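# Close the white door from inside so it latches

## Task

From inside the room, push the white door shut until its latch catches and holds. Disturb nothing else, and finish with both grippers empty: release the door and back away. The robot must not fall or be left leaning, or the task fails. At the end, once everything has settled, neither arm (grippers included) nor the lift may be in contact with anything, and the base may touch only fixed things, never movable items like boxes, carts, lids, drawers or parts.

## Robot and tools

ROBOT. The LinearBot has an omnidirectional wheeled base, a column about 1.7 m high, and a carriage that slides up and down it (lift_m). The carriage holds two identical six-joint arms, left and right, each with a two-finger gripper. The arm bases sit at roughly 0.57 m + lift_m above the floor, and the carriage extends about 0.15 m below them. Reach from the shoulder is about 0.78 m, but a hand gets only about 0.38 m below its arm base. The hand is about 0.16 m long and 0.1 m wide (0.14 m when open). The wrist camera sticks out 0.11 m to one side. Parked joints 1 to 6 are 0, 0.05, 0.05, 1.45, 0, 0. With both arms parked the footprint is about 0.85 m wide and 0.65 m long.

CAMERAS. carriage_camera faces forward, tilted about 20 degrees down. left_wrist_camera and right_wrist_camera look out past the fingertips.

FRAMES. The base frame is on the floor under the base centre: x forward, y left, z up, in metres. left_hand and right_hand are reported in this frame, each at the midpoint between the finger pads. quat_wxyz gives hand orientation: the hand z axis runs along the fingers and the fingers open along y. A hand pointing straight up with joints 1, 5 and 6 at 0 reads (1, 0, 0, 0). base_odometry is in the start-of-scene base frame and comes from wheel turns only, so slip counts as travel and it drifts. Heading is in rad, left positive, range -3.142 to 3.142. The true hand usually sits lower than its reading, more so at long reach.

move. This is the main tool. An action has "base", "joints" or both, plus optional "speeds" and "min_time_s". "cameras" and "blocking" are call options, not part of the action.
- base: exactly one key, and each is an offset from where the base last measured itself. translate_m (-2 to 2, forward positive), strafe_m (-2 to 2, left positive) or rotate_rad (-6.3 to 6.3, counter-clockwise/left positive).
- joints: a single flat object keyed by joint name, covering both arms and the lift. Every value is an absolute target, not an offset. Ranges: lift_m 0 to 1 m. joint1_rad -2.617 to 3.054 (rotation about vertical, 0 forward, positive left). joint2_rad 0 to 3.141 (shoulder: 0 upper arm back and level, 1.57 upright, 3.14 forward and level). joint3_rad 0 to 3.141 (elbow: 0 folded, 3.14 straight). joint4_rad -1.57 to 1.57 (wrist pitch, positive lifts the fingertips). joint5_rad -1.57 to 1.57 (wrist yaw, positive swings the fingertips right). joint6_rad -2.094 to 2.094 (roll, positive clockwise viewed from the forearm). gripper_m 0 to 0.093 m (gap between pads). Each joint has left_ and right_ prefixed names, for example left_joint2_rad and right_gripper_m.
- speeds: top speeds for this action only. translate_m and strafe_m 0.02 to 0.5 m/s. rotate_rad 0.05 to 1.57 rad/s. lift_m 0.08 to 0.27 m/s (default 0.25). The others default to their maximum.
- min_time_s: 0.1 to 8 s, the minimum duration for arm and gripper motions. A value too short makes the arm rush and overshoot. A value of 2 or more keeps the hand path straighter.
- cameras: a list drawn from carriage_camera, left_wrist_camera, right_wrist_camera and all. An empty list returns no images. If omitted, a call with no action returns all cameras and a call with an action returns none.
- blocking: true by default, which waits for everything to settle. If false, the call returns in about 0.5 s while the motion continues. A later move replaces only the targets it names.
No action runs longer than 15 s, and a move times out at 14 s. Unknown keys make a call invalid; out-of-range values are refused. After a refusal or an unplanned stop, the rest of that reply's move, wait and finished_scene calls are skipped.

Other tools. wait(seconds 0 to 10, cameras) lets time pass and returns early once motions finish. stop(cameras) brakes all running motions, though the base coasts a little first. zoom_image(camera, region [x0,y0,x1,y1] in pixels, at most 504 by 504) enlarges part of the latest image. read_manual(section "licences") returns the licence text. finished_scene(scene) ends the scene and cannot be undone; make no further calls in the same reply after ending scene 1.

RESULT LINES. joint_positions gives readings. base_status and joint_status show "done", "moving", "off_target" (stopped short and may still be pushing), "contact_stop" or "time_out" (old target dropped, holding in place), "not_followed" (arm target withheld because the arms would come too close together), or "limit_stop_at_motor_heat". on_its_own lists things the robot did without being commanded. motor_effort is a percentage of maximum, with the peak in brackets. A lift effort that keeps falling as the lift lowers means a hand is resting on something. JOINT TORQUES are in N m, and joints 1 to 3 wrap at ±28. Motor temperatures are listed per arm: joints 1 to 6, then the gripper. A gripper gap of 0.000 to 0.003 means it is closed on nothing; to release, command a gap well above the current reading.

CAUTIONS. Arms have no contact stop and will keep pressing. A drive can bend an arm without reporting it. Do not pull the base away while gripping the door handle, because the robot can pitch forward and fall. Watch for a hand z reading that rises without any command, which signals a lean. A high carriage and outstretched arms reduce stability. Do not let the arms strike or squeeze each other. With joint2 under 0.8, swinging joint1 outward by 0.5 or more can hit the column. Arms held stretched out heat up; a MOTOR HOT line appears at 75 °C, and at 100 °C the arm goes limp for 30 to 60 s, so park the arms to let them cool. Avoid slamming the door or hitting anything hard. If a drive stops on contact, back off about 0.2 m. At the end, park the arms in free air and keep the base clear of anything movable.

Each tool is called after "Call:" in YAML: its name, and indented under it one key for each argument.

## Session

Worked. Same technique.

Call:
move:

Scene clock: 0.00 s.
Joint torques (N m): no reading
Motor temperatures (°C): left_arm=[30 33 35 29 27 30 27] | right_arm=[31 33 34 30 29 29 31]
base_odometry: x=+0.000 y=+0.000 heading=+0.000
base_status: not commanded
joint_positions: lift_m=+0.300 left_joint1_rad=-0.004 left_joint2_rad=+0.043 left_joint3_rad=+0.038 left_joint4_rad=+1.478 left_joint5_rad=-0.003 left_joint6_rad=-0.042 left_gripper_m=+0.09396 right_joint1_rad=-0.020 right_joint2_rad=+0.054 right_joint3_rad=+0.039 right_joint4_rad=+1.497 right_joint5_rad=+0.020 right_joint6_rad=+0.048 right_gripper_m=+0.09396
joint_status: not commanded
motor_effort: lift_m=+18 drive_wheels=+0
left_hand: x=+0.2411 y=+0.2976 z=+1.3111 quat_wxyz=(+0.999, -0.002, +0.049, -0.023) (m; base frame)
right_hand: x=+0.2395 y=-0.3011 z=+1.3116 quat_wxyz=(+0.999, +0.011, +0.044, +0.013) (m; base frame)
pictures: carriage_camera, left_wrist_camera, right_wrist_camera
Images, in order (width x height): carriage_camera 672x504, left_wrist_camera 672x504, right_wrist_camera 672x504.

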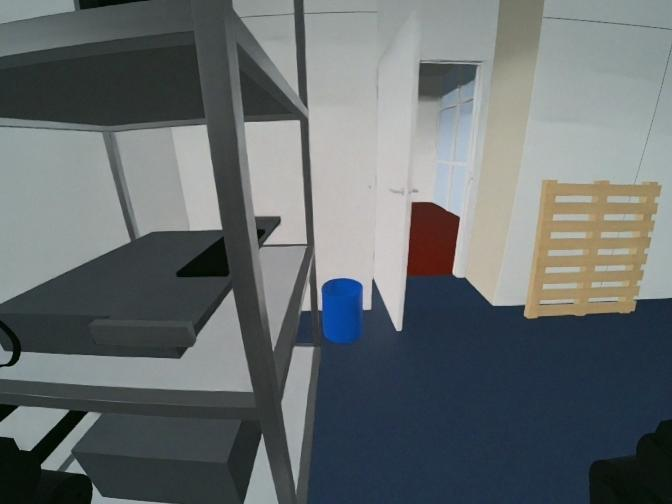

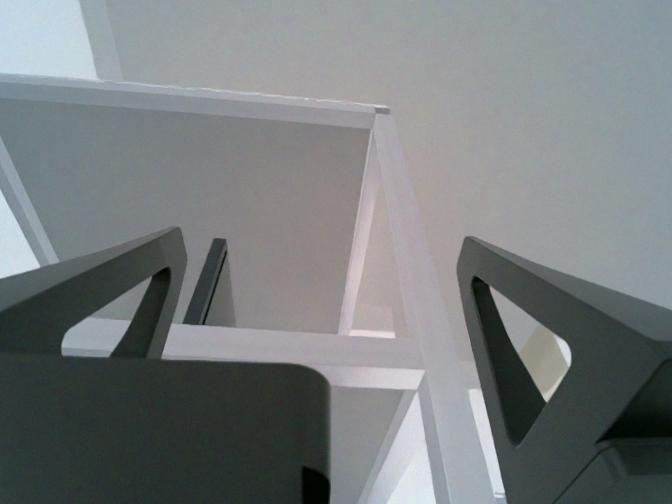

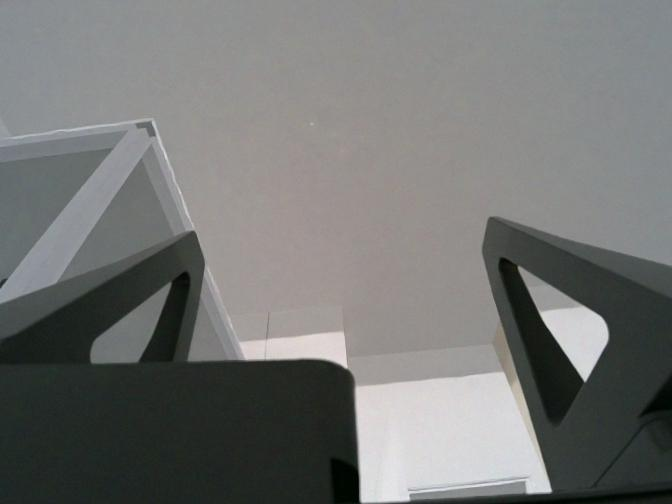

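Call:
move:
  base: {"strafe_m": -0.65}
  joints: {"lift_m": 0.1, "left_gripper_m": 0.0, "right_gripper_m": 0.0}

Call:
move:
  base: {"translate_m": 1.2}
  joints: {"left_joint2_rad": 2.2, "left_joint3_rad": 1.4, "left_joint4_rad": 0.8}
  cameras: ["carriage_camera"]

Scene clock: 34.97 s.
Joint torques (N m): left_arm=[-0.17 4.14 5.57 -0.17 0.11 0.07] | right_arm=[-0.13 3.92 5.79 -0.3 -0.09 -0.05]
move: done
base_odometry: x=-0.001 y=-0.650 heading=-0.001
base_status: done
joint_positions: lift_m=+0.100 left_joint1_rad=-0.003 left_joint2_rad=+0.043 left_joint3_rad=+0.038 left_joint4_rad=+1.478 left_joint5_rad=-0.003 left_joint6_rad=-0.042 left_gripper_m=+0.00066 right_joint1_rad=-0.020 right_joint2_rad=+0.054 right_joint3_rad=+0.039 right_joint4_rad=+1.497 right_joint5_rad=+0.020 right_joint6_rad=+0.048 right_gripper_m=+0.00010
joint_status: all done
motor_effort: lift_m=+18(19) drive_wheels=-2(20)
left_hand: x=+0.2411 y=+0.2976 z=+1.1110 quat_wxyz=(+0.999, -0.002, +0.049, -0.022) (m; base frame)
right_hand: x=+0.2395 y=-0.3011 z=+1.1115 quat_wxyz=(+0.999, +0.011, +0.044, +0.014) (m; base frame)
pictures: none

Scene clock: 39.73 s.
Joint torques (N m): left_arm=[-0.21 -12.67 8.91 1.93 0.08 0.07] | right_arm=[-0.14 3.95 5.76 -0.32 -0.09 -0.03]
move: done
base_odometry: x=+1.199 y=-0.652 heading=-0.001
base_status: done
joint_positions: lift_m=+0.100 left_joint1_rad=-0.003 left_joint2_rad=+2.194 left_joint3_rad=+1.374 left_joint4_rad=+0.804 left_joint5_rad=-0.003 left_joint6_rad=-0.042 left_gripper_m=+0.00066 right_joint1_rad=-0.020 right_joint2_rad=+0.054 right_joint3_rad=+0.039 right_joint4_rad=+1.497 right_joint5_rad=+0.020 right_joint6_rad=+0.048 right_gripper_m=+0.00010
joint_status: all done
motor_effort: lift_m=+18(19) drive_wheels=-2(14)
left_hand: x=+0.8482 y=+0.2956 z=+0.8660 quat_wxyz=(+0.701, -0.015, +0.713, -0.015) (m; base frame)
right_hand: x=+0.2395 y=-0.3011 z=+1.1116 quat_wxyz=(+0.999, +0.011, +0.044, +0.014) (m; base frame)
pictures: carriage_camera
Images, in order (width x height): carriage_camera 672x504.

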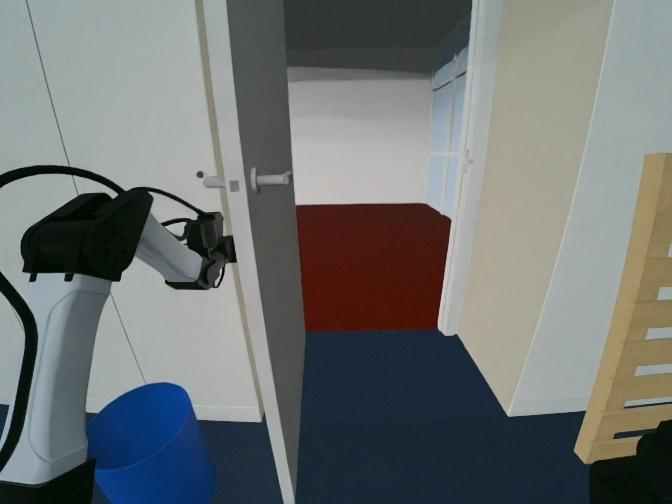

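Call:
move:
  base: {"strafe_m": -0.55}
  joints: {"left_joint1_rad": -0.33}
  speeds: {"strafe_m": 0.2}
  min_time_s: 3

Call:
move:
  base: {"strafe_m": 0.42}
  joints: {"left_joint1_rad":0,"left_joint2_rad":0.05,"left_joint3_rad":0.05,"left_joint4_rad":1.45}
  cameras: ["carriage_camera"]

Scene clock: 54.30 s.
Joint torques (N m): left_arm=[-0.38 -12.56 8.8 1.96 0.25 -0.04] | right_arm=[-0.18 3.99 5.78 -0.29 -0.1 -0.05]
Motor temperatures (°C): left_arm=[30 38 43 35 27 30 28] | right_arm=[31 34 36 30 29 29 31]
move: done
base_odometry: x=+1.199 y=-1.202 heading=-0.001
base_status: done
joint_positions: lift_m=+0.100 left_joint1_rad=-0.328 left_joint2_rad=+2.194 left_joint3_rad=+1.374 left_joint4_rad=+0.804 left_joint5_rad=-0.016 left_joint6_rad=-0.037 left_gripper_m=+0.00065 right_joint1_rad=-0.020 right_joint2_rad=+0.054 right_joint3_rad=+0.039 right_joint4_rad=+1.497 right_joint5_rad=+0.020 right_joint6_rad=+0.048 right_gripper_m=+0.00010
joint_status: all done
motor_effort: lift_m=+18(18) drive_wheels=-1(14)
left_hand: x=+0.8152 y=+0.0956 z=+0.8660 quat_wxyz=(+0.691, +0.098, +0.706, -0.122) (m; base frame)
right_hand: x=+0.2395 y=-0.3011 z=+1.1116 quat_wxyz=(+0.999, +0.011, +0.044, +0.014) (m; base frame)
pictures: none

Scene clock: 57.20 s.
Joint torques (N m): left_arm=[0.39 3.15 4.64 0.07 0.2 -0.02] | right_arm=[-0.01 4.03 5.76 -0.29 -0.1 -0.06]
move: done
base_odometry: x=+1.200 y=-0.782 heading=-0.001
base_status: done
joint_positions: lift_m=+0.100 left_joint1_rad=-0.008 left_joint2_rad=+0.057 left_joint3_rad=+0.058 left_joint4_rad=+1.435 left_joint5_rad=-0.013 left_joint6_rad=-0.037 left_gripper_m=+0.00065 right_joint1_rad=-0.020 right_joint2_rad=+0.054 right_joint3_rad=+0.039 right_joint4_rad=+1.497 right_joint5_rad=+0.020 right_joint6_rad=+0.048 right_gripper_m=+0.00010
joint_status: all done
motor_effort: lift_m=+18(18) drive_wheels=+1(11)
left_hand: x=+0.2499 y=+0.2991 z=+1.1152 quat_wxyz=(+0.997, -0.007, +0.067, -0.022) (m; base frame)
right_hand: x=+0.2395 y=-0.3011 z=+1.1116 quat_wxyz=(+0.999, +0.011, +0.044, +0.013) (m; base frame)
pictures: carriage_camera
Images, in order (width x height): carriage_camera 672x504.

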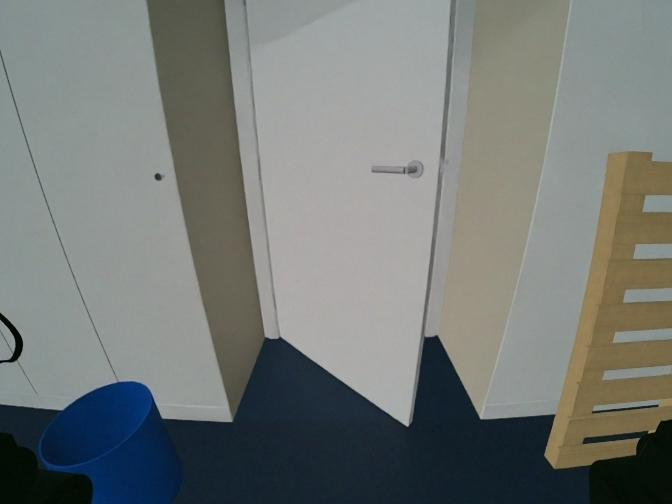

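Call:
move:
  joints: {"right_joint1_rad":0.2,"right_joint2_rad": 2.4, "right_joint3_rad": 1.8, "right_joint4_rad": 0.6}

Call:
move:
  base: {"translate_m": 0.43}
  speeds: {"translate_m": 0.18}

Call:
move:
  joints: {"right_joint1_rad":-0.2}
  cameras: ["carriage_camera"]

Scene clock: 67.33 s.
Joint torques (N m): left_arm=[0.49 3.06 4.49 0.03 0.23 -0.02] | right_arm=[0.49 -13.71 10.09 2.25 -0.07 -0.05]
move: done
base_odometry: x=+1.200 y=-0.782 heading=-0.001
base_status: not commanded
joint_positions: lift_m=+0.100 left_joint1_rad=-0.008 left_joint2_rad=+0.057 left_joint3_rad=+0.058 left_joint4_rad=+1.437 left_joint5_rad=-0.013 left_joint6_rad=-0.037 left_gripper_m=+0.00065 right_joint1_rad=+0.195 right_joint2_rad=+2.394 right_joint3_rad=+1.774 right_joint4_rad=+0.603 right_joint5_rad=+0.020 right_joint6_rad=+0.048 right_gripper_m=+0.00010
joint_status: all done
motor_effort: lift_m=+18(18) drive_wheels=+1(4)
left_hand: x=+0.2494 y=+0.2991 z=+1.1153 quat_wxyz=(+0.998, -0.007, +0.066, -0.022) (m; base frame)
right_hand: x=+0.8984 y=-0.1659 z=+0.8761 quat_wxyz=(+0.697, -0.045, +0.712, +0.078) (m; base frame)
pictures: none

Scene clock: 70.73 s.
Joint torques (N m): left_arm=[0.57 3.12 4.56 -0.02 0.23 -0.01] | right_arm=[-0.53 -13.61 9.98 2.25 0.06 -0.04]
move: done
base_odometry: x=+1.630 y=-0.782 heading=-0.001
base_status: done
joint_positions: lift_m=+0.100 left_joint1_rad=-0.008 left_joint2_rad=+0.057 left_joint3_rad=+0.058 left_joint4_rad=+1.440 left_joint5_rad=-0.013 left_joint6_rad=-0.037 left_gripper_m=+0.00065 right_joint1_rad=+0.204 right_joint2_rad=+2.394 right_joint3_rad=+1.774 right_joint4_rad=+0.603 right_joint5_rad=+0.008 right_joint6_rad=+0.048 right_gripper_m=+0.00009
joint_status: not commanded
motor_effort: lift_m=+17(18) drive_wheels=+1(13)
left_hand: x=+0.2487 y=+0.2991 z=+1.1153 quat_wxyz=(+0.998, -0.007, +0.065, -0.022) (m; base frame)
right_hand: x=+0.8967 y=-0.1573 z=+0.8760 quat_wxyz=(+0.696, -0.053, +0.711, +0.085) (m; base frame)
pictures: none

Scene clock: 72.10 s.
Joint torques (N m): left_arm=[0.46 3.03 4.66 -0.05 0.2 0.02] | right_arm=[0.06 -13.63 9.99 2.29 -0.03 -0.05]
move: done
base_odometry: x=+1.630 y=-0.782 heading=-0.001
base_status: not commanded
joint_positions: lift_m=+0.100 left_joint1_rad=-0.008 left_joint2_rad=+0.056 left_joint3_rad=+0.057 left_joint4_rad=+1.444 left_joint5_rad=-0.012 left_joint6_rad=-0.037 left_gripper_m=+0.00065 right_joint1_rad=-0.202 right_joint2_rad=+2.394 right_joint3_rad=+1.775 right_joint4_rad=+0.598 right_joint5_rad=+0.015 right_joint6_rad=+0.048 right_gripper_m=+0.00009
joint_status: all done
motor_effort: lift_m=+18(18) drive_wheels=+3(9)
left_hand: x=+0.2474 y=+0.2990 z=+1.1154 quat_wxyz=(+0.998, -0.007, +0.062, -0.022) (m; base frame)
right_hand: x=+0.8962 y=-0.4396 z=+0.8754 quat_wxyz=(+0.697, +0.095, +0.708, -0.059) (m; base frame)
pictures: carriage_camera
Images, in order (width x height): carriage_camera 672x504.

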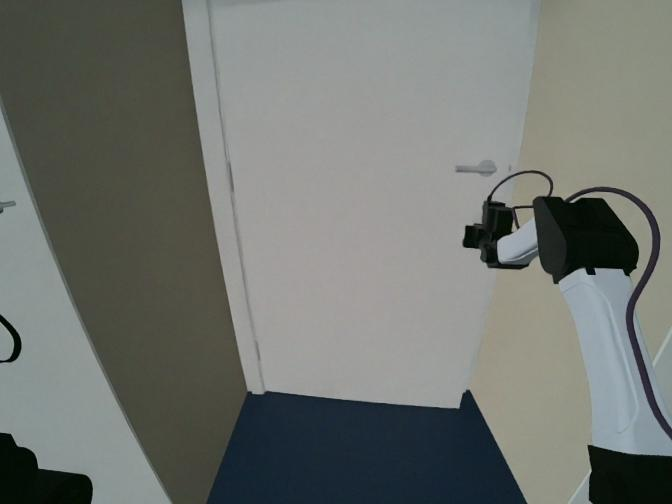

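Call:
move:
  base: {"translate_m": 0.2}
  speeds: {"translate_m": 0.1}
  cameras: ["carriage_camera"]

Call:
move:
  base: {"translate_m": -0.35}
  speeds: {"translate_m": 0.25}
  cameras: ["carriage_camera"]

Call:
zoom_image:
  camera: "carriage_camera"
  region: [400, 100, 560, 220]

Scene clock: 82.57 s.
Joint torques (N m): left_arm=[0.43 3.33 4.63 -0.12 0.24 0.02] | right_arm=[3.08 -8.73 17.09 4.4 -2.55 -0.04]
Motor temperatures (°C): left_arm=[30 36 40 31 27 30 28] | right_arm=[31 40 39 36 30 29 31]
move: done
base_odometry: x=+1.829 y=-0.782 heading=-0.001
base_status: done
joint_positions: lift_m=+0.100 left_joint1_rad=-0.008 left_joint2_rad=+0.054 left_joint3_rad=+0.056 left_joint4_rad=+1.451 left_joint5_rad=-0.012 left_joint6_rad=-0.037 left_gripper_m=+0.00065 right_joint1_rad=-0.234 right_joint2_rad=+2.341 right_joint3_rad=+1.700 right_joint4_rad=+0.406 right_joint5_rad=+0.289 right_joint6_rad=+0.048 right_gripper_m=+0.00008
joint_status: not commanded
motor_effort: lift_m=+18(18) drive_wheels=+14(29)
left_hand: x=+0.2456 y=+0.2990 z=+1.1153 quat_wxyz=(+0.998, -0.007, +0.059, -0.022) (m; base frame)
right_hand: x=+0.8554 y=-0.5011 z=+0.8293 quat_wxyz=(+0.600, +0.198, +0.757, -0.170) (m; base frame)
pictures: carriage_camera
Images, in order (width x height): carriage_camera 672x504.

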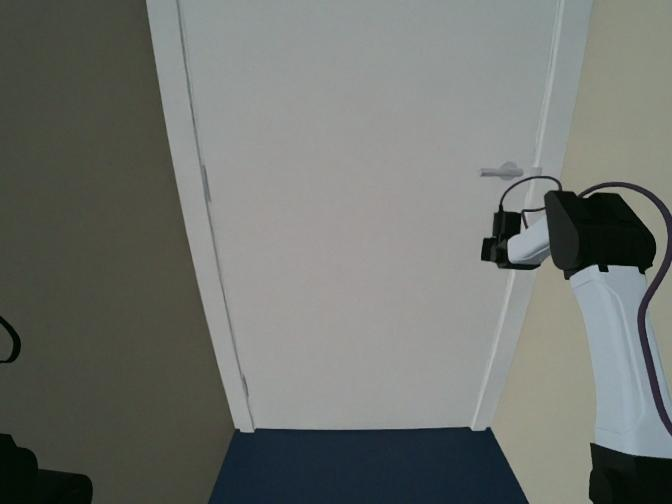

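Scene clock: 85.27 s.
Joint torques (N m): left_arm=[0.5 3.41 4.74 -0.1 0.22 -0.01] | right_arm=[-0.51 -13.98 9.7 2.36 -0.19 -0.06]
move: done
base_odometry: x=+1.479 y=-0.781 heading=-0.001
base_status: done
joint_positions: lift_m=+0.100 left_joint1_rad=-0.008 left_joint2_rad=+0.054 left_joint3_rad=+0.056 left_joint4_rad=+1.451 left_joint5_rad=-0.012 left_joint6_rad=-0.037 left_gripper_m=+0.00065 right_joint1_rad=-0.196 right_joint2_rad=+2.395 right_joint3_rad=+1.779 right_joint4_rad=+0.592 right_joint5_rad=+0.033 right_joint6_rad=+0.048 right_gripper_m=+0.00008
joint_status: not commanded
motor_effort: lift_m=+17(18) drive_wheels=+0(16)
left_hand: x=+0.2456 y=+0.2990 z=+1.1153 quat_wxyz=(+0.998, -0.007, +0.059, -0.022) (m; base frame)
right_hand: x=+0.8969 y=-0.4383 z=+0.8750 quat_wxyz=(+0.696, +0.098, +0.709, -0.063) (m; base frame)
pictures: carriage_camera
Images, in order (width x height): carriage_camera 672x504.

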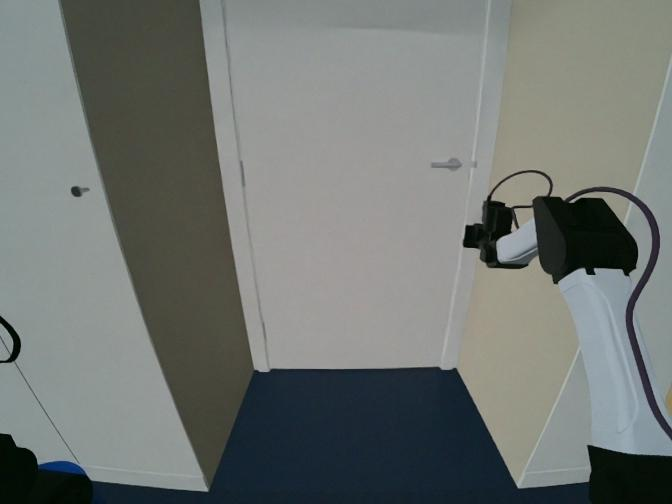

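Scaled by 3.150 from the camera's 672x504 image, which has a finer 960x720 frame.

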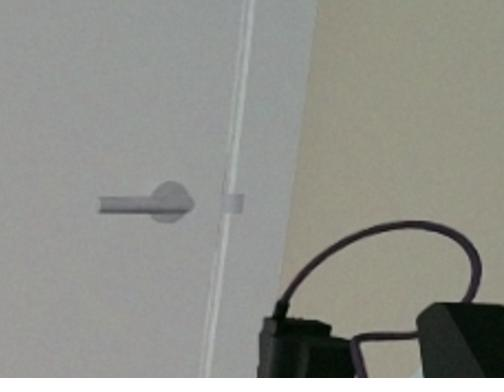

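Call:
zoom_image:
  camera: "carriage_camera"
  region: [390, 290, 490, 390]

Scaled by 5.040 from the camera's 672x504 image, which has a finer 960x720 frame.

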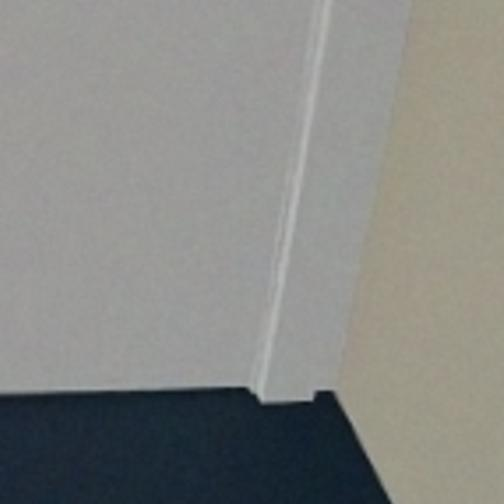

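Call:
move:
  base: {"translate_m": -0.2}
  joints: {"right_joint1_rad":0,"right_joint2_rad": 0.05, "right_joint3_rad": 0.05, "right_joint4_rad": 1.45}

Call:
finished_scene:
  scene: 2

Scene clock: 109.63 s.
Joint torques (N m): left_arm=[0.46 3.48 4.88 -0.09 0.18 0] | right_arm=[0.7 3.21 4.77 -0.06 -0.2 -0.05]
Motor temperatures (°C): left_arm=[30 35 39 30 28 30 28] | right_arm=[31 52 39 38 29 29 31]
move: done
base_odometry: x=+1.279 y=-0.781 heading=-0.001
base_status: done
joint_positions: lift_m=+0.100 left_joint1_rad=-0.008 left_joint2_rad=+0.054 left_joint3_rad=+0.056 left_joint4_rad=+1.451 left_joint5_rad=-0.012 left_joint6_rad=-0.037 left_gripper_m=+0.00065 right_joint1_rad=-0.009 right_joint2_rad=+0.057 right_joint3_rad=+0.058 right_joint4_rad=+1.439 right_joint5_rad=+0.029 right_joint6_rad=+0.048 right_gripper_m=+0.00008
joint_status: all done
motor_effort: lift_m=+18(18) drive_wheels=+1(15)
left_hand: x=+0.2456 y=+0.2990 z=+1.1153 quat_wxyz=(+0.998, -0.007, +0.059, -0.022) (m; base frame)
right_hand: x=+0.2487 y=-0.3024 z=+1.1154 quat_wxyz=(+0.998, +0.016, +0.065, +0.019) (m; base frame)
pictures: none

The scene is finished: the task was done.


## Next scene

The same job, from a new start.

Call:
move:
  cameras: ["carriage_camera"]

Scene clock: 0.00 s.
Joint torques (N m): no reading
Motor temperatures (°C): left_arm=[29 31 34 29 27 30 27] | right_arm=[30 32 33 29 29 29 31]
base_odometry: x=+0.000 y=+0.000 heading=+0.000
base_status: not commanded
joint_positions: lift_m=+0.300 left_joint1_rad=-0.008 left_joint2_rad=+0.051 left_joint3_rad=+0.041 left_joint4_rad=+1.440 left_joint5_rad=+0.011 left_joint6_rad=+0.011 left_gripper_m=+0.09396 right_joint1_rad=+0.018 right_joint2_rad=+0.067 right_joint3_rad=+0.063 right_joint4_rad=+1.446 right_joint5_rad=+0.039 right_joint6_rad=-0.006 right_gripper_m=+0.09396
joint_status: not commanded
motor_effort: lift_m=+18 drive_wheels=+1
left_hand: x=+0.2522 y=+0.2949 z=+1.3106 quat_wxyz=(+0.997, +0.006, +0.071, +0.001) (m; base frame)
right_hand: x=+0.2488 y=-0.3033 z=+1.3166 quat_wxyz=(+0.998, +0.018, +0.064, +0.005) (m; base frame)
pictures: carriage_camera
Images, in order (width x height): carriage_camera 672x504.

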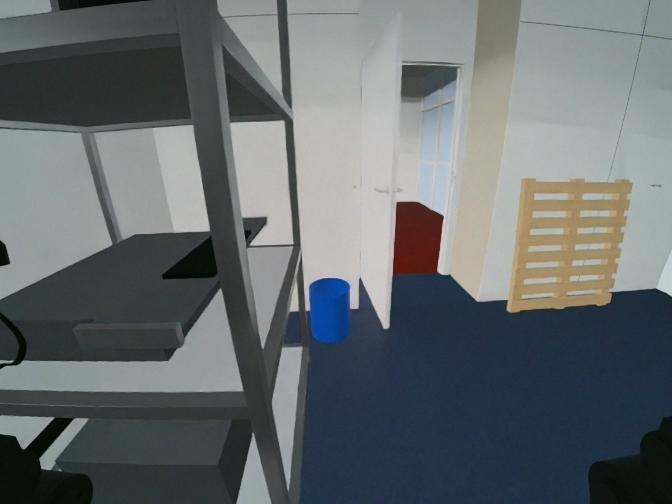

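Call:
move:
  base: {"rotate_rad": 0.058}
  joints: {"lift_m": 0.1, "left_gripper_m": 0.0, "right_gripper_m": 0.0}

Call:
move:
  base: {"strafe_m": -0.67}
  cameras: ["carriage_camera"]

Scene clock: 10.40 s.
Joint torques (N m): left_arm=[-0.03 4.04 5.55 -0.07 0.07 0.03] | right_arm=[-0.17 3.79 6.02 -0.19 -0.11 -0.05]
move: done
base_odometry: x=+0.000 y=+0.000 heading=+0.058
base_status: done
joint_positions: lift_m=+0.100 left_joint1_rad=-0.008 left_joint2_rad=+0.051 left_joint3_rad=+0.041 left_joint4_rad=+1.440 left_joint5_rad=+0.011 left_joint6_rad=+0.011 left_gripper_m=+0.00066 right_joint1_rad=+0.018 right_joint2_rad=+0.067 right_joint3_rad=+0.063 right_joint4_rad=+1.446 right_joint5_rad=+0.039 right_joint6_rad=-0.006 right_gripper_m=+0.00010
joint_status: all done
motor_effort: lift_m=+19(20) drive_wheels=-1(7)
left_hand: x=+0.2522 y=+0.2949 z=+1.1105 quat_wxyz=(+0.997, +0.006, +0.071, +0.001) (m; base frame)
right_hand: x=+0.2489 y=-0.3033 z=+1.1165 quat_wxyz=(+0.998, +0.018, +0.065, +0.005) (m; base frame)
pictures: none

Scene clock: 13.97 s.
Joint torques (N m): left_arm=[-0.17 3.95 5.71 -0.08 0.11 0.05] | right_arm=[0.16 3.85 6.08 -0.2 -0.11 -0.05]
move: done
base_odometry: x=+0.038 y=-0.669 heading=+0.057
base_status: done
joint_positions: lift_m=+0.100 left_joint1_rad=-0.007 left_joint2_rad=+0.051 left_joint3_rad=+0.041 left_joint4_rad=+1.440 left_joint5_rad=+0.011 left_joint6_rad=+0.011 left_gripper_m=+0.00066 right_joint1_rad=+0.019 right_joint2_rad=+0.067 right_joint3_rad=+0.063 right_joint4_rad=+1.446 right_joint5_rad=+0.039 right_joint6_rad=-0.006 right_gripper_m=+0.00010
joint_status: not commanded
motor_effort: lift_m=+18(19) drive_wheels=+0(18)
left_hand: x=+0.2522 y=+0.2949 z=+1.1105 quat_wxyz=(+0.997, +0.006, +0.071, +0.001) (m; base frame)
right_hand: x=+0.2489 y=-0.3032 z=+1.1165 quat_wxyz=(+0.998, +0.018, +0.065, +0.005) (m; base frame)
pictures: carriage_camera
Images, in order (width x height): carriage_camera 672x504.

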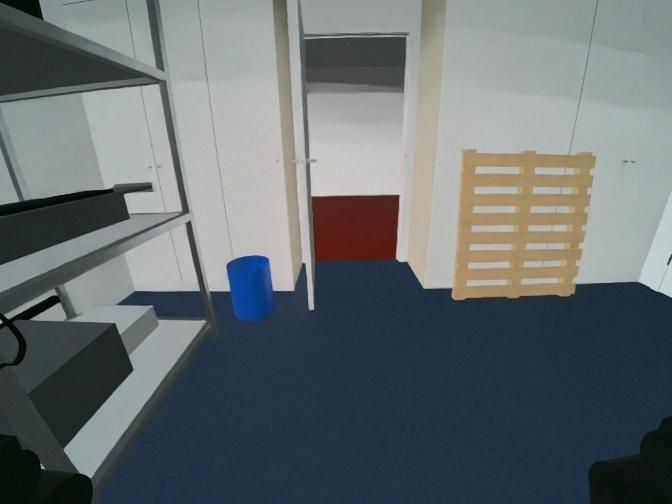

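Call:
move:
  base: {"translate_m": 1.2}
  joints: {"left_joint1_rad": 0.0, "left_joint2_rad": 2.2, "left_joint3_rad": 1.4, "left_joint4_rad": 0.8}
  cameras: ["carriage_camera"]

Call:
move:
  base: {"strafe_m": -0.55}
  joints: {"left_joint1_rad": -0.33}
  speeds: {"strafe_m": 0.2}
  min_time_s: 3

Call:
move:
  base: {"strafe_m": 0.40}
  joints: {"left_joint1_rad":0,"left_joint2_rad":0.05,"left_joint3_rad":0.05,"left_joint4_rad":1.45}
  cameras: ["carriage_camera"]

Scene clock: 28.80 s.
Joint torques (N m): left_arm=[0.47 -12.4 8.9 1.96 0.11 0.07] | right_arm=[-0.16 3.85 6.12 -0.26 -0.09 -0.05]
move: done
base_odometry: x=+1.236 y=-0.601 heading=+0.057
base_status: done
joint_positions: lift_m=+0.100 left_joint1_rad=-0.007 left_joint2_rad=+2.195 left_joint3_rad=+1.373 left_joint4_rad=+0.802 left_joint5_rad=+0.011 left_joint6_rad=+0.011 left_gripper_m=+0.00066 right_joint1_rad=+0.019 right_joint2_rad=+0.067 right_joint3_rad=+0.063 right_joint4_rad=+1.446 right_joint5_rad=+0.039 right_joint6_rad=-0.006 right_gripper_m=+0.00010
joint_status: all done
motor_effort: lift_m=+18(19) drive_wheels=-2(18)
left_hand: x=+0.8481 y=+0.2905 z=+0.8645 quat_wxyz=(+0.700, +0.011, +0.714, -0.003) (m; base frame)
right_hand: x=+0.2489 y=-0.3032 z=+1.1166 quat_wxyz=(+0.998, +0.018, +0.065, +0.005) (m; base frame)
pictures: carriage_camera
Images, in order (width x height): carriage_camera 672x504.

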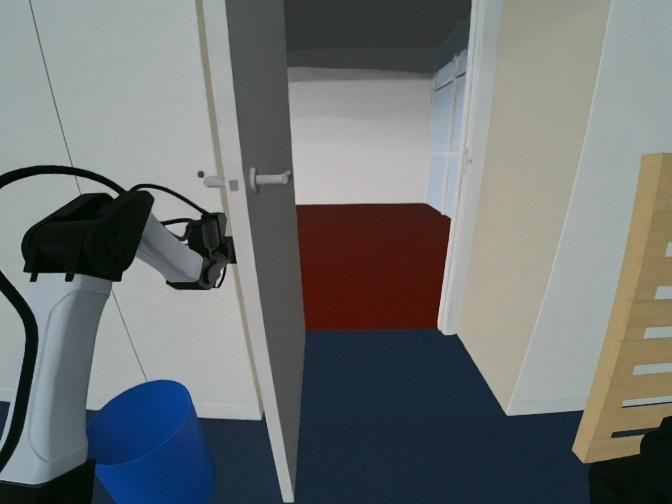

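Scene clock: 32.63 s.
Joint torques (N m): left_arm=[-0.23 -12.45 8.72 1.97 0.26 0.11] | right_arm=[-0.12 3.82 6.06 -0.21 -0.09 -0.05]
move: done
base_odometry: x=+1.268 y=-1.150 heading=+0.057
base_status: done
joint_positions: lift_m=+0.100 left_joint1_rad=-0.329 left_joint2_rad=+2.195 left_joint3_rad=+1.373 left_joint4_rad=+0.802 left_joint5_rad=-0.002 left_joint6_rad=+0.008 left_gripper_m=+0.00065 right_joint1_rad=+0.019 right_joint2_rad=+0.067 right_joint3_rad=+0.063 right_joint4_rad=+1.446 right_joint5_rad=+0.039 right_joint6_rad=-0.006 right_gripper_m=+0.00010
joint_status: all done
motor_effort: lift_m=+18(18) drive_wheels=+0(17)
left_hand: x=+0.8143 y=+0.0931 z=+0.8645 quat_wxyz=(+0.691, +0.119, +0.704, -0.111) (m; base frame)
right_hand: x=+0.2489 y=-0.3032 z=+1.1166 quat_wxyz=(+0.998, +0.018, +0.065, +0.005) (m; base frame)
pictures: none

Scene clock: 35.47 s.
Joint torques (N m): left_arm=[0.43 2.96 4.68 0.07 0.19 0.1] | right_arm=[-0.2 3.86 6.06 -0.2 -0.1 -0.04]
move: done
base_odometry: x=+1.245 y=-0.751 heading=+0.057
base_status: done
joint_positions: lift_m=+0.100 left_joint1_rad=-0.007 left_joint2_rad=+0.057 left_joint3_rad=+0.057 left_joint4_rad=+1.435 left_joint5_rad=+0.001 left_joint6_rad=+0.008 left_gripper_m=+0.00065 right_joint1_rad=+0.018 right_joint2_rad=+0.067 right_joint3_rad=+0.063 right_joint4_rad=+1.446 right_joint5_rad=+0.039 right_joint6_rad=-0.006 right_gripper_m=+0.00010
joint_status: all done
motor_effort: lift_m=+18(18) drive_wheels=+1(14)
left_hand: x=+0.2499 y=+0.2968 z=+1.1151 quat_wxyz=(+0.998, +0.001, +0.067, +0.000) (m; base frame)
right_hand: x=+0.2489 y=-0.3033 z=+1.1166 quat_wxyz=(+0.998, +0.018, +0.065, +0.005) (m; base frame)
pictures: carriage_camera
Images, in order (width x height): carriage_camera 672x504.

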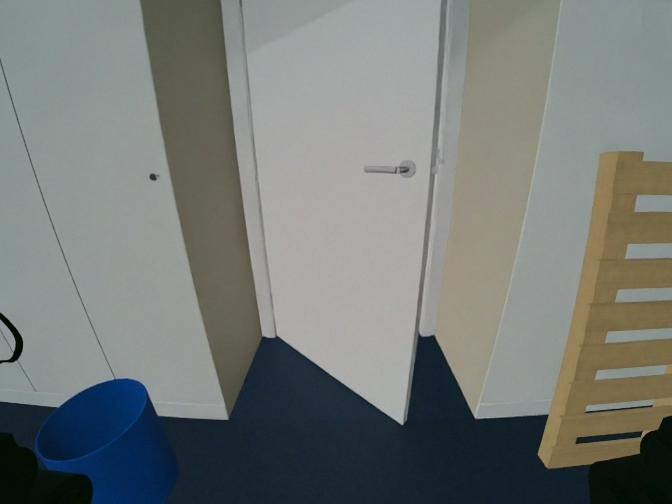

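Call:
move:
  joints: {"right_joint1_rad":0.2,"right_joint2_rad": 2.4, "right_joint3_rad": 1.8, "right_joint4_rad": 0.6}

Call:
move:
  base: {"translate_m": 0.43}
  speeds: {"translate_m": 0.18}

Call:
move:
  joints: {"right_joint1_rad":-0.2}

Call:
move:
  base: {"translate_m": 0.21}
  speeds: {"translate_m": 0.12}
  cameras: ["carriage_camera"]

Call:
move:
  base: {"translate_m": -0.35}
  speeds: {"translate_m": 0.25}
  cameras: ["carriage_camera"]

Call:
zoom_image:
  camera: "carriage_camera"
  region: [390, 290, 490, 390]

Call:
move:
  joints: {"right_joint1_rad":0,"right_joint2_rad": 0.05, "right_joint3_rad": 0.05, "right_joint4_rad": 1.45}
  cameras: ["carriage_camera"]

Scene clock: 48.90 s.
Joint torques (N m): left_arm=[0.46 3.08 4.59 0.02 0.22 0.1] | right_arm=[0.27 -13.44 10.39 2.21 -0.07 -0.04]
move: done
base_odometry: x=+1.245 y=-0.751 heading=+0.057
base_status: not commanded
joint_positions: lift_m=+0.100 left_joint1_rad=-0.007 left_joint2_rad=+0.057 left_joint3_rad=+0.057 left_joint4_rad=+1.437 left_joint5_rad=+0.001 left_joint6_rad=+0.008 left_gripper_m=+0.00065 right_joint1_rad=+0.196 right_joint2_rad=+2.393 right_joint3_rad=+1.773 right_joint4_rad=+0.603 right_joint5_rad=+0.039 right_joint6_rad=-0.006 right_gripper_m=+0.00010
joint_status: all done
motor_effort: lift_m=+18(18) drive_wheels=+0(3)
left_hand: x=+0.2495 y=+0.2968 z=+1.1151 quat_wxyz=(+0.998, +0.001, +0.067, +0.000) (m; base frame)
right_hand: x=+0.8987 y=-0.1686 z=+0.8758 quat_wxyz=(+0.699, -0.058, +0.711, +0.052) (m; base frame)
pictures: none

Scene clock: 52.30 s.
Joint torques (N m): left_arm=[0.38 3.1 4.62 0.03 0.19 0.1] | right_arm=[-0.49 -13.34 10.26 2.25 0.05 -0.04]
move: done
base_odometry: x=+1.674 y=-0.726 heading=+0.057
base_status: done
joint_positions: lift_m=+0.100 left_joint1_rad=-0.007 left_joint2_rad=+0.057 left_joint3_rad=+0.057 left_joint4_rad=+1.440 left_joint5_rad=+0.001 left_joint6_rad=+0.008 left_gripper_m=+0.00065 right_joint1_rad=+0.203 right_joint2_rad=+2.393 right_joint3_rad=+1.773 right_joint4_rad=+0.602 right_joint5_rad=+0.026 right_joint6_rad=-0.006 right_gripper_m=+0.00010
joint_status: not commanded
motor_effort: lift_m=+18(18) drive_wheels=-1(13)
left_hand: x=+0.2487 y=+0.2968 z=+1.1152 quat_wxyz=(+0.998, +0.001, +0.065, +0.000) (m; base frame)
right_hand: x=+0.8973 y=-0.1612 z=+0.8755 quat_wxyz=(+0.698, -0.066, +0.711, +0.060) (m; base frame)
pictures: none

Scene clock: 53.67 s.
Joint torques (N m): left_arm=[0.39 3.18 4.67 -0.07 0.24 0.09] | right_arm=[-0.39 -13.46 10.37 2.25 -0.04 -0.05]
move: done
base_odometry: x=+1.674 y=-0.726 heading=+0.057
base_status: not commanded
joint_positions: lift_m=+0.100 left_joint1_rad=-0.007 left_joint2_rad=+0.056 left_joint3_rad=+0.057 left_joint4_rad=+1.446 left_joint5_rad=+0.001 left_joint6_rad=+0.008 left_gripper_m=+0.00065 right_joint1_rad=-0.199 right_joint2_rad=+2.393 right_joint3_rad=+1.774 right_joint4_rad=+0.598 right_joint5_rad=+0.034 right_joint6_rad=-0.006 right_gripper_m=+0.00009
joint_status: all done
motor_effort: lift_m=+18(18) drive_wheels=+3(8)
left_hand: x=+0.2470 y=+0.2967 z=+1.1153 quat_wxyz=(+0.998, +0.001, +0.062, +0.000) (m; base frame)
right_hand: x=+0.8959 y=-0.4402 z=+0.8750 quat_wxyz=(+0.695, +0.081, +0.710, -0.084) (m; base frame)
pictures: none

Scene clock: 56.43 s.
Joint torques (N m): left_arm=[0.34 3.45 4.64 -0.19 0.23 0.11] | right_arm=[3.78 -9.18 17.43 4.18 -2.83 -0.03]
move: done
base_odometry: x=+1.884 y=-0.714 heading=+0.057
base_status: done
joint_positions: lift_m=+0.100 left_joint1_rad=-0.007 left_joint2_rad=+0.054 left_joint3_rad=+0.056 left_joint4_rad=+1.452 left_joint5_rad=+0.002 left_joint6_rad=+0.008 left_gripper_m=+0.00065 right_joint1_rad=-0.242 right_joint2_rad=+2.348 right_joint3_rad=+1.698 right_joint4_rad=+0.419 right_joint5_rad=+0.335 right_joint6_rad=-0.006 right_gripper_m=+0.00008
joint_status: not commanded
motor_effort: lift_m=+17(18) drive_wheels=+12(33)
left_hand: x=+0.2453 y=+0.2966 z=+1.1153 quat_wxyz=(+0.998, +0.001, +0.058, +0.000) (m; base frame)
right_hand: x=+0.8505 y=-0.5127 z=+0.8273 quat_wxyz=(+0.591, +0.194, +0.755, -0.205) (m; base frame)
pictures: carriage_camera
Images, in order (width x height): carriage_camera 672x504.

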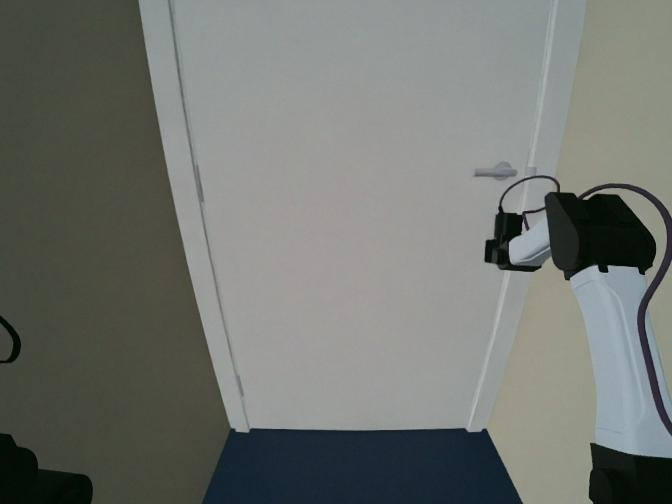

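Scene clock: 59.13 s.
Joint torques (N m): left_arm=[0.43 3.41 4.64 -0.15 0.19 0.07] | right_arm=[-0.75 -13.64 9.92 2.31 -0.19 -0.04]
Motor temperatures (°C): left_arm=[29 34 37 30 27 30 28] | right_arm=[30 37 36 33 30 29 31]
move: done
base_odometry: x=+1.534 y=-0.734 heading=+0.057
base_status: done
joint_positions: lift_m=+0.100 left_joint1_rad=-0.007 left_joint2_rad=+0.054 left_joint3_rad=+0.056 left_joint4_rad=+1.451 left_joint5_rad=+0.002 left_joint6_rad=+0.008 left_gripper_m=+0.00065 right_joint1_rad=-0.194 right_joint2_rad=+2.394 right_joint3_rad=+1.778 right_joint4_rad=+0.594 right_joint5_rad=+0.052 right_joint6_rad=-0.006 right_gripper_m=+0.00008
joint_status: not commanded
motor_effort: lift_m=+17(18) drive_wheels=-1(15)
left_hand: x=+0.2453 y=+0.2965 z=+1.1153 quat_wxyz=(+0.998, +0.002, +0.058, +0.000) (m; base frame)
right_hand: x=+0.8963 y=-0.4402 z=+0.8760 quat_wxyz=(+0.694, +0.085, +0.710, -0.088) (m; base frame)
pictures: carriage_camera
Images, in order (width x height): carriage_camera 672x504.

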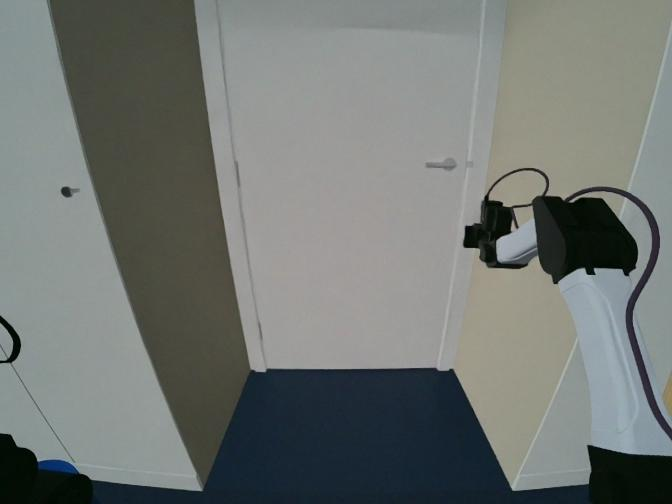

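Scaled by 5.040 from the camera's 672x504 image, which has a finer 960x720 frame.

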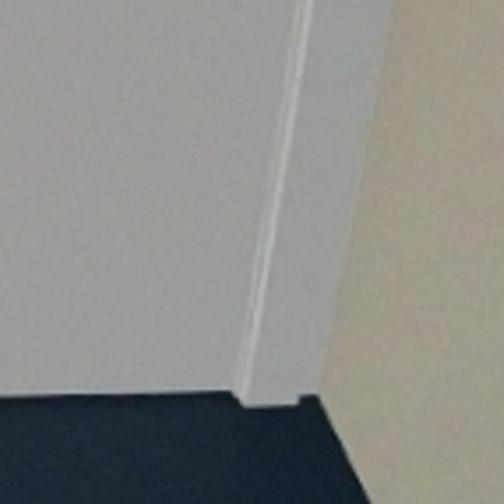

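Scene clock: 61.23 s.
Joint torques (N m): left_arm=[0.4 3.45 4.67 -0.16 0.18 0.09] | right_arm=[0.57 3 4.94 -0.07 -0.19 -0.05]
move: done
base_odometry: x=+1.534 y=-0.734 heading=+0.057
base_status: not commanded
joint_positions: lift_m=+0.100 left_joint1_rad=-0.007 left_joint2_rad=+0.054 left_joint3_rad=+0.056 left_joint4_rad=+1.451 left_joint5_rad=+0.002 left_joint6_rad=+0.008 left_gripper_m=+0.00065 right_joint1_rad=-0.008 right_joint2_rad=+0.058 right_joint3_rad=+0.059 right_joint4_rad=+1.438 right_joint5_rad=+0.048 right_joint6_rad=-0.006 right_gripper_m=+0.00008
joint_status: all done
motor_effort: lift_m=+18(18) drive_wheels=+1(4)
left_hand: x=+0.2453 y=+0.2965 z=+1.1152 quat_wxyz=(+0.998, +0.002, +0.058, +0.000) (m; base frame)
right_hand: x=+0.2488 y=-0.3057 z=+1.1155 quat_wxyz=(+0.998, +0.024, +0.065, -0.008) (m; base frame)
pictures: carriage_camera
Images, in order (width x height): carriage_camera 672x504.

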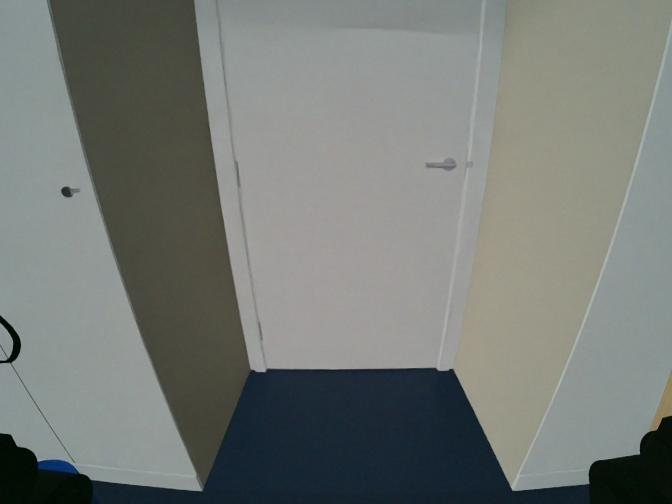

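Call:
finished_scene:
  scene: 3

The scene is finished: the task was done.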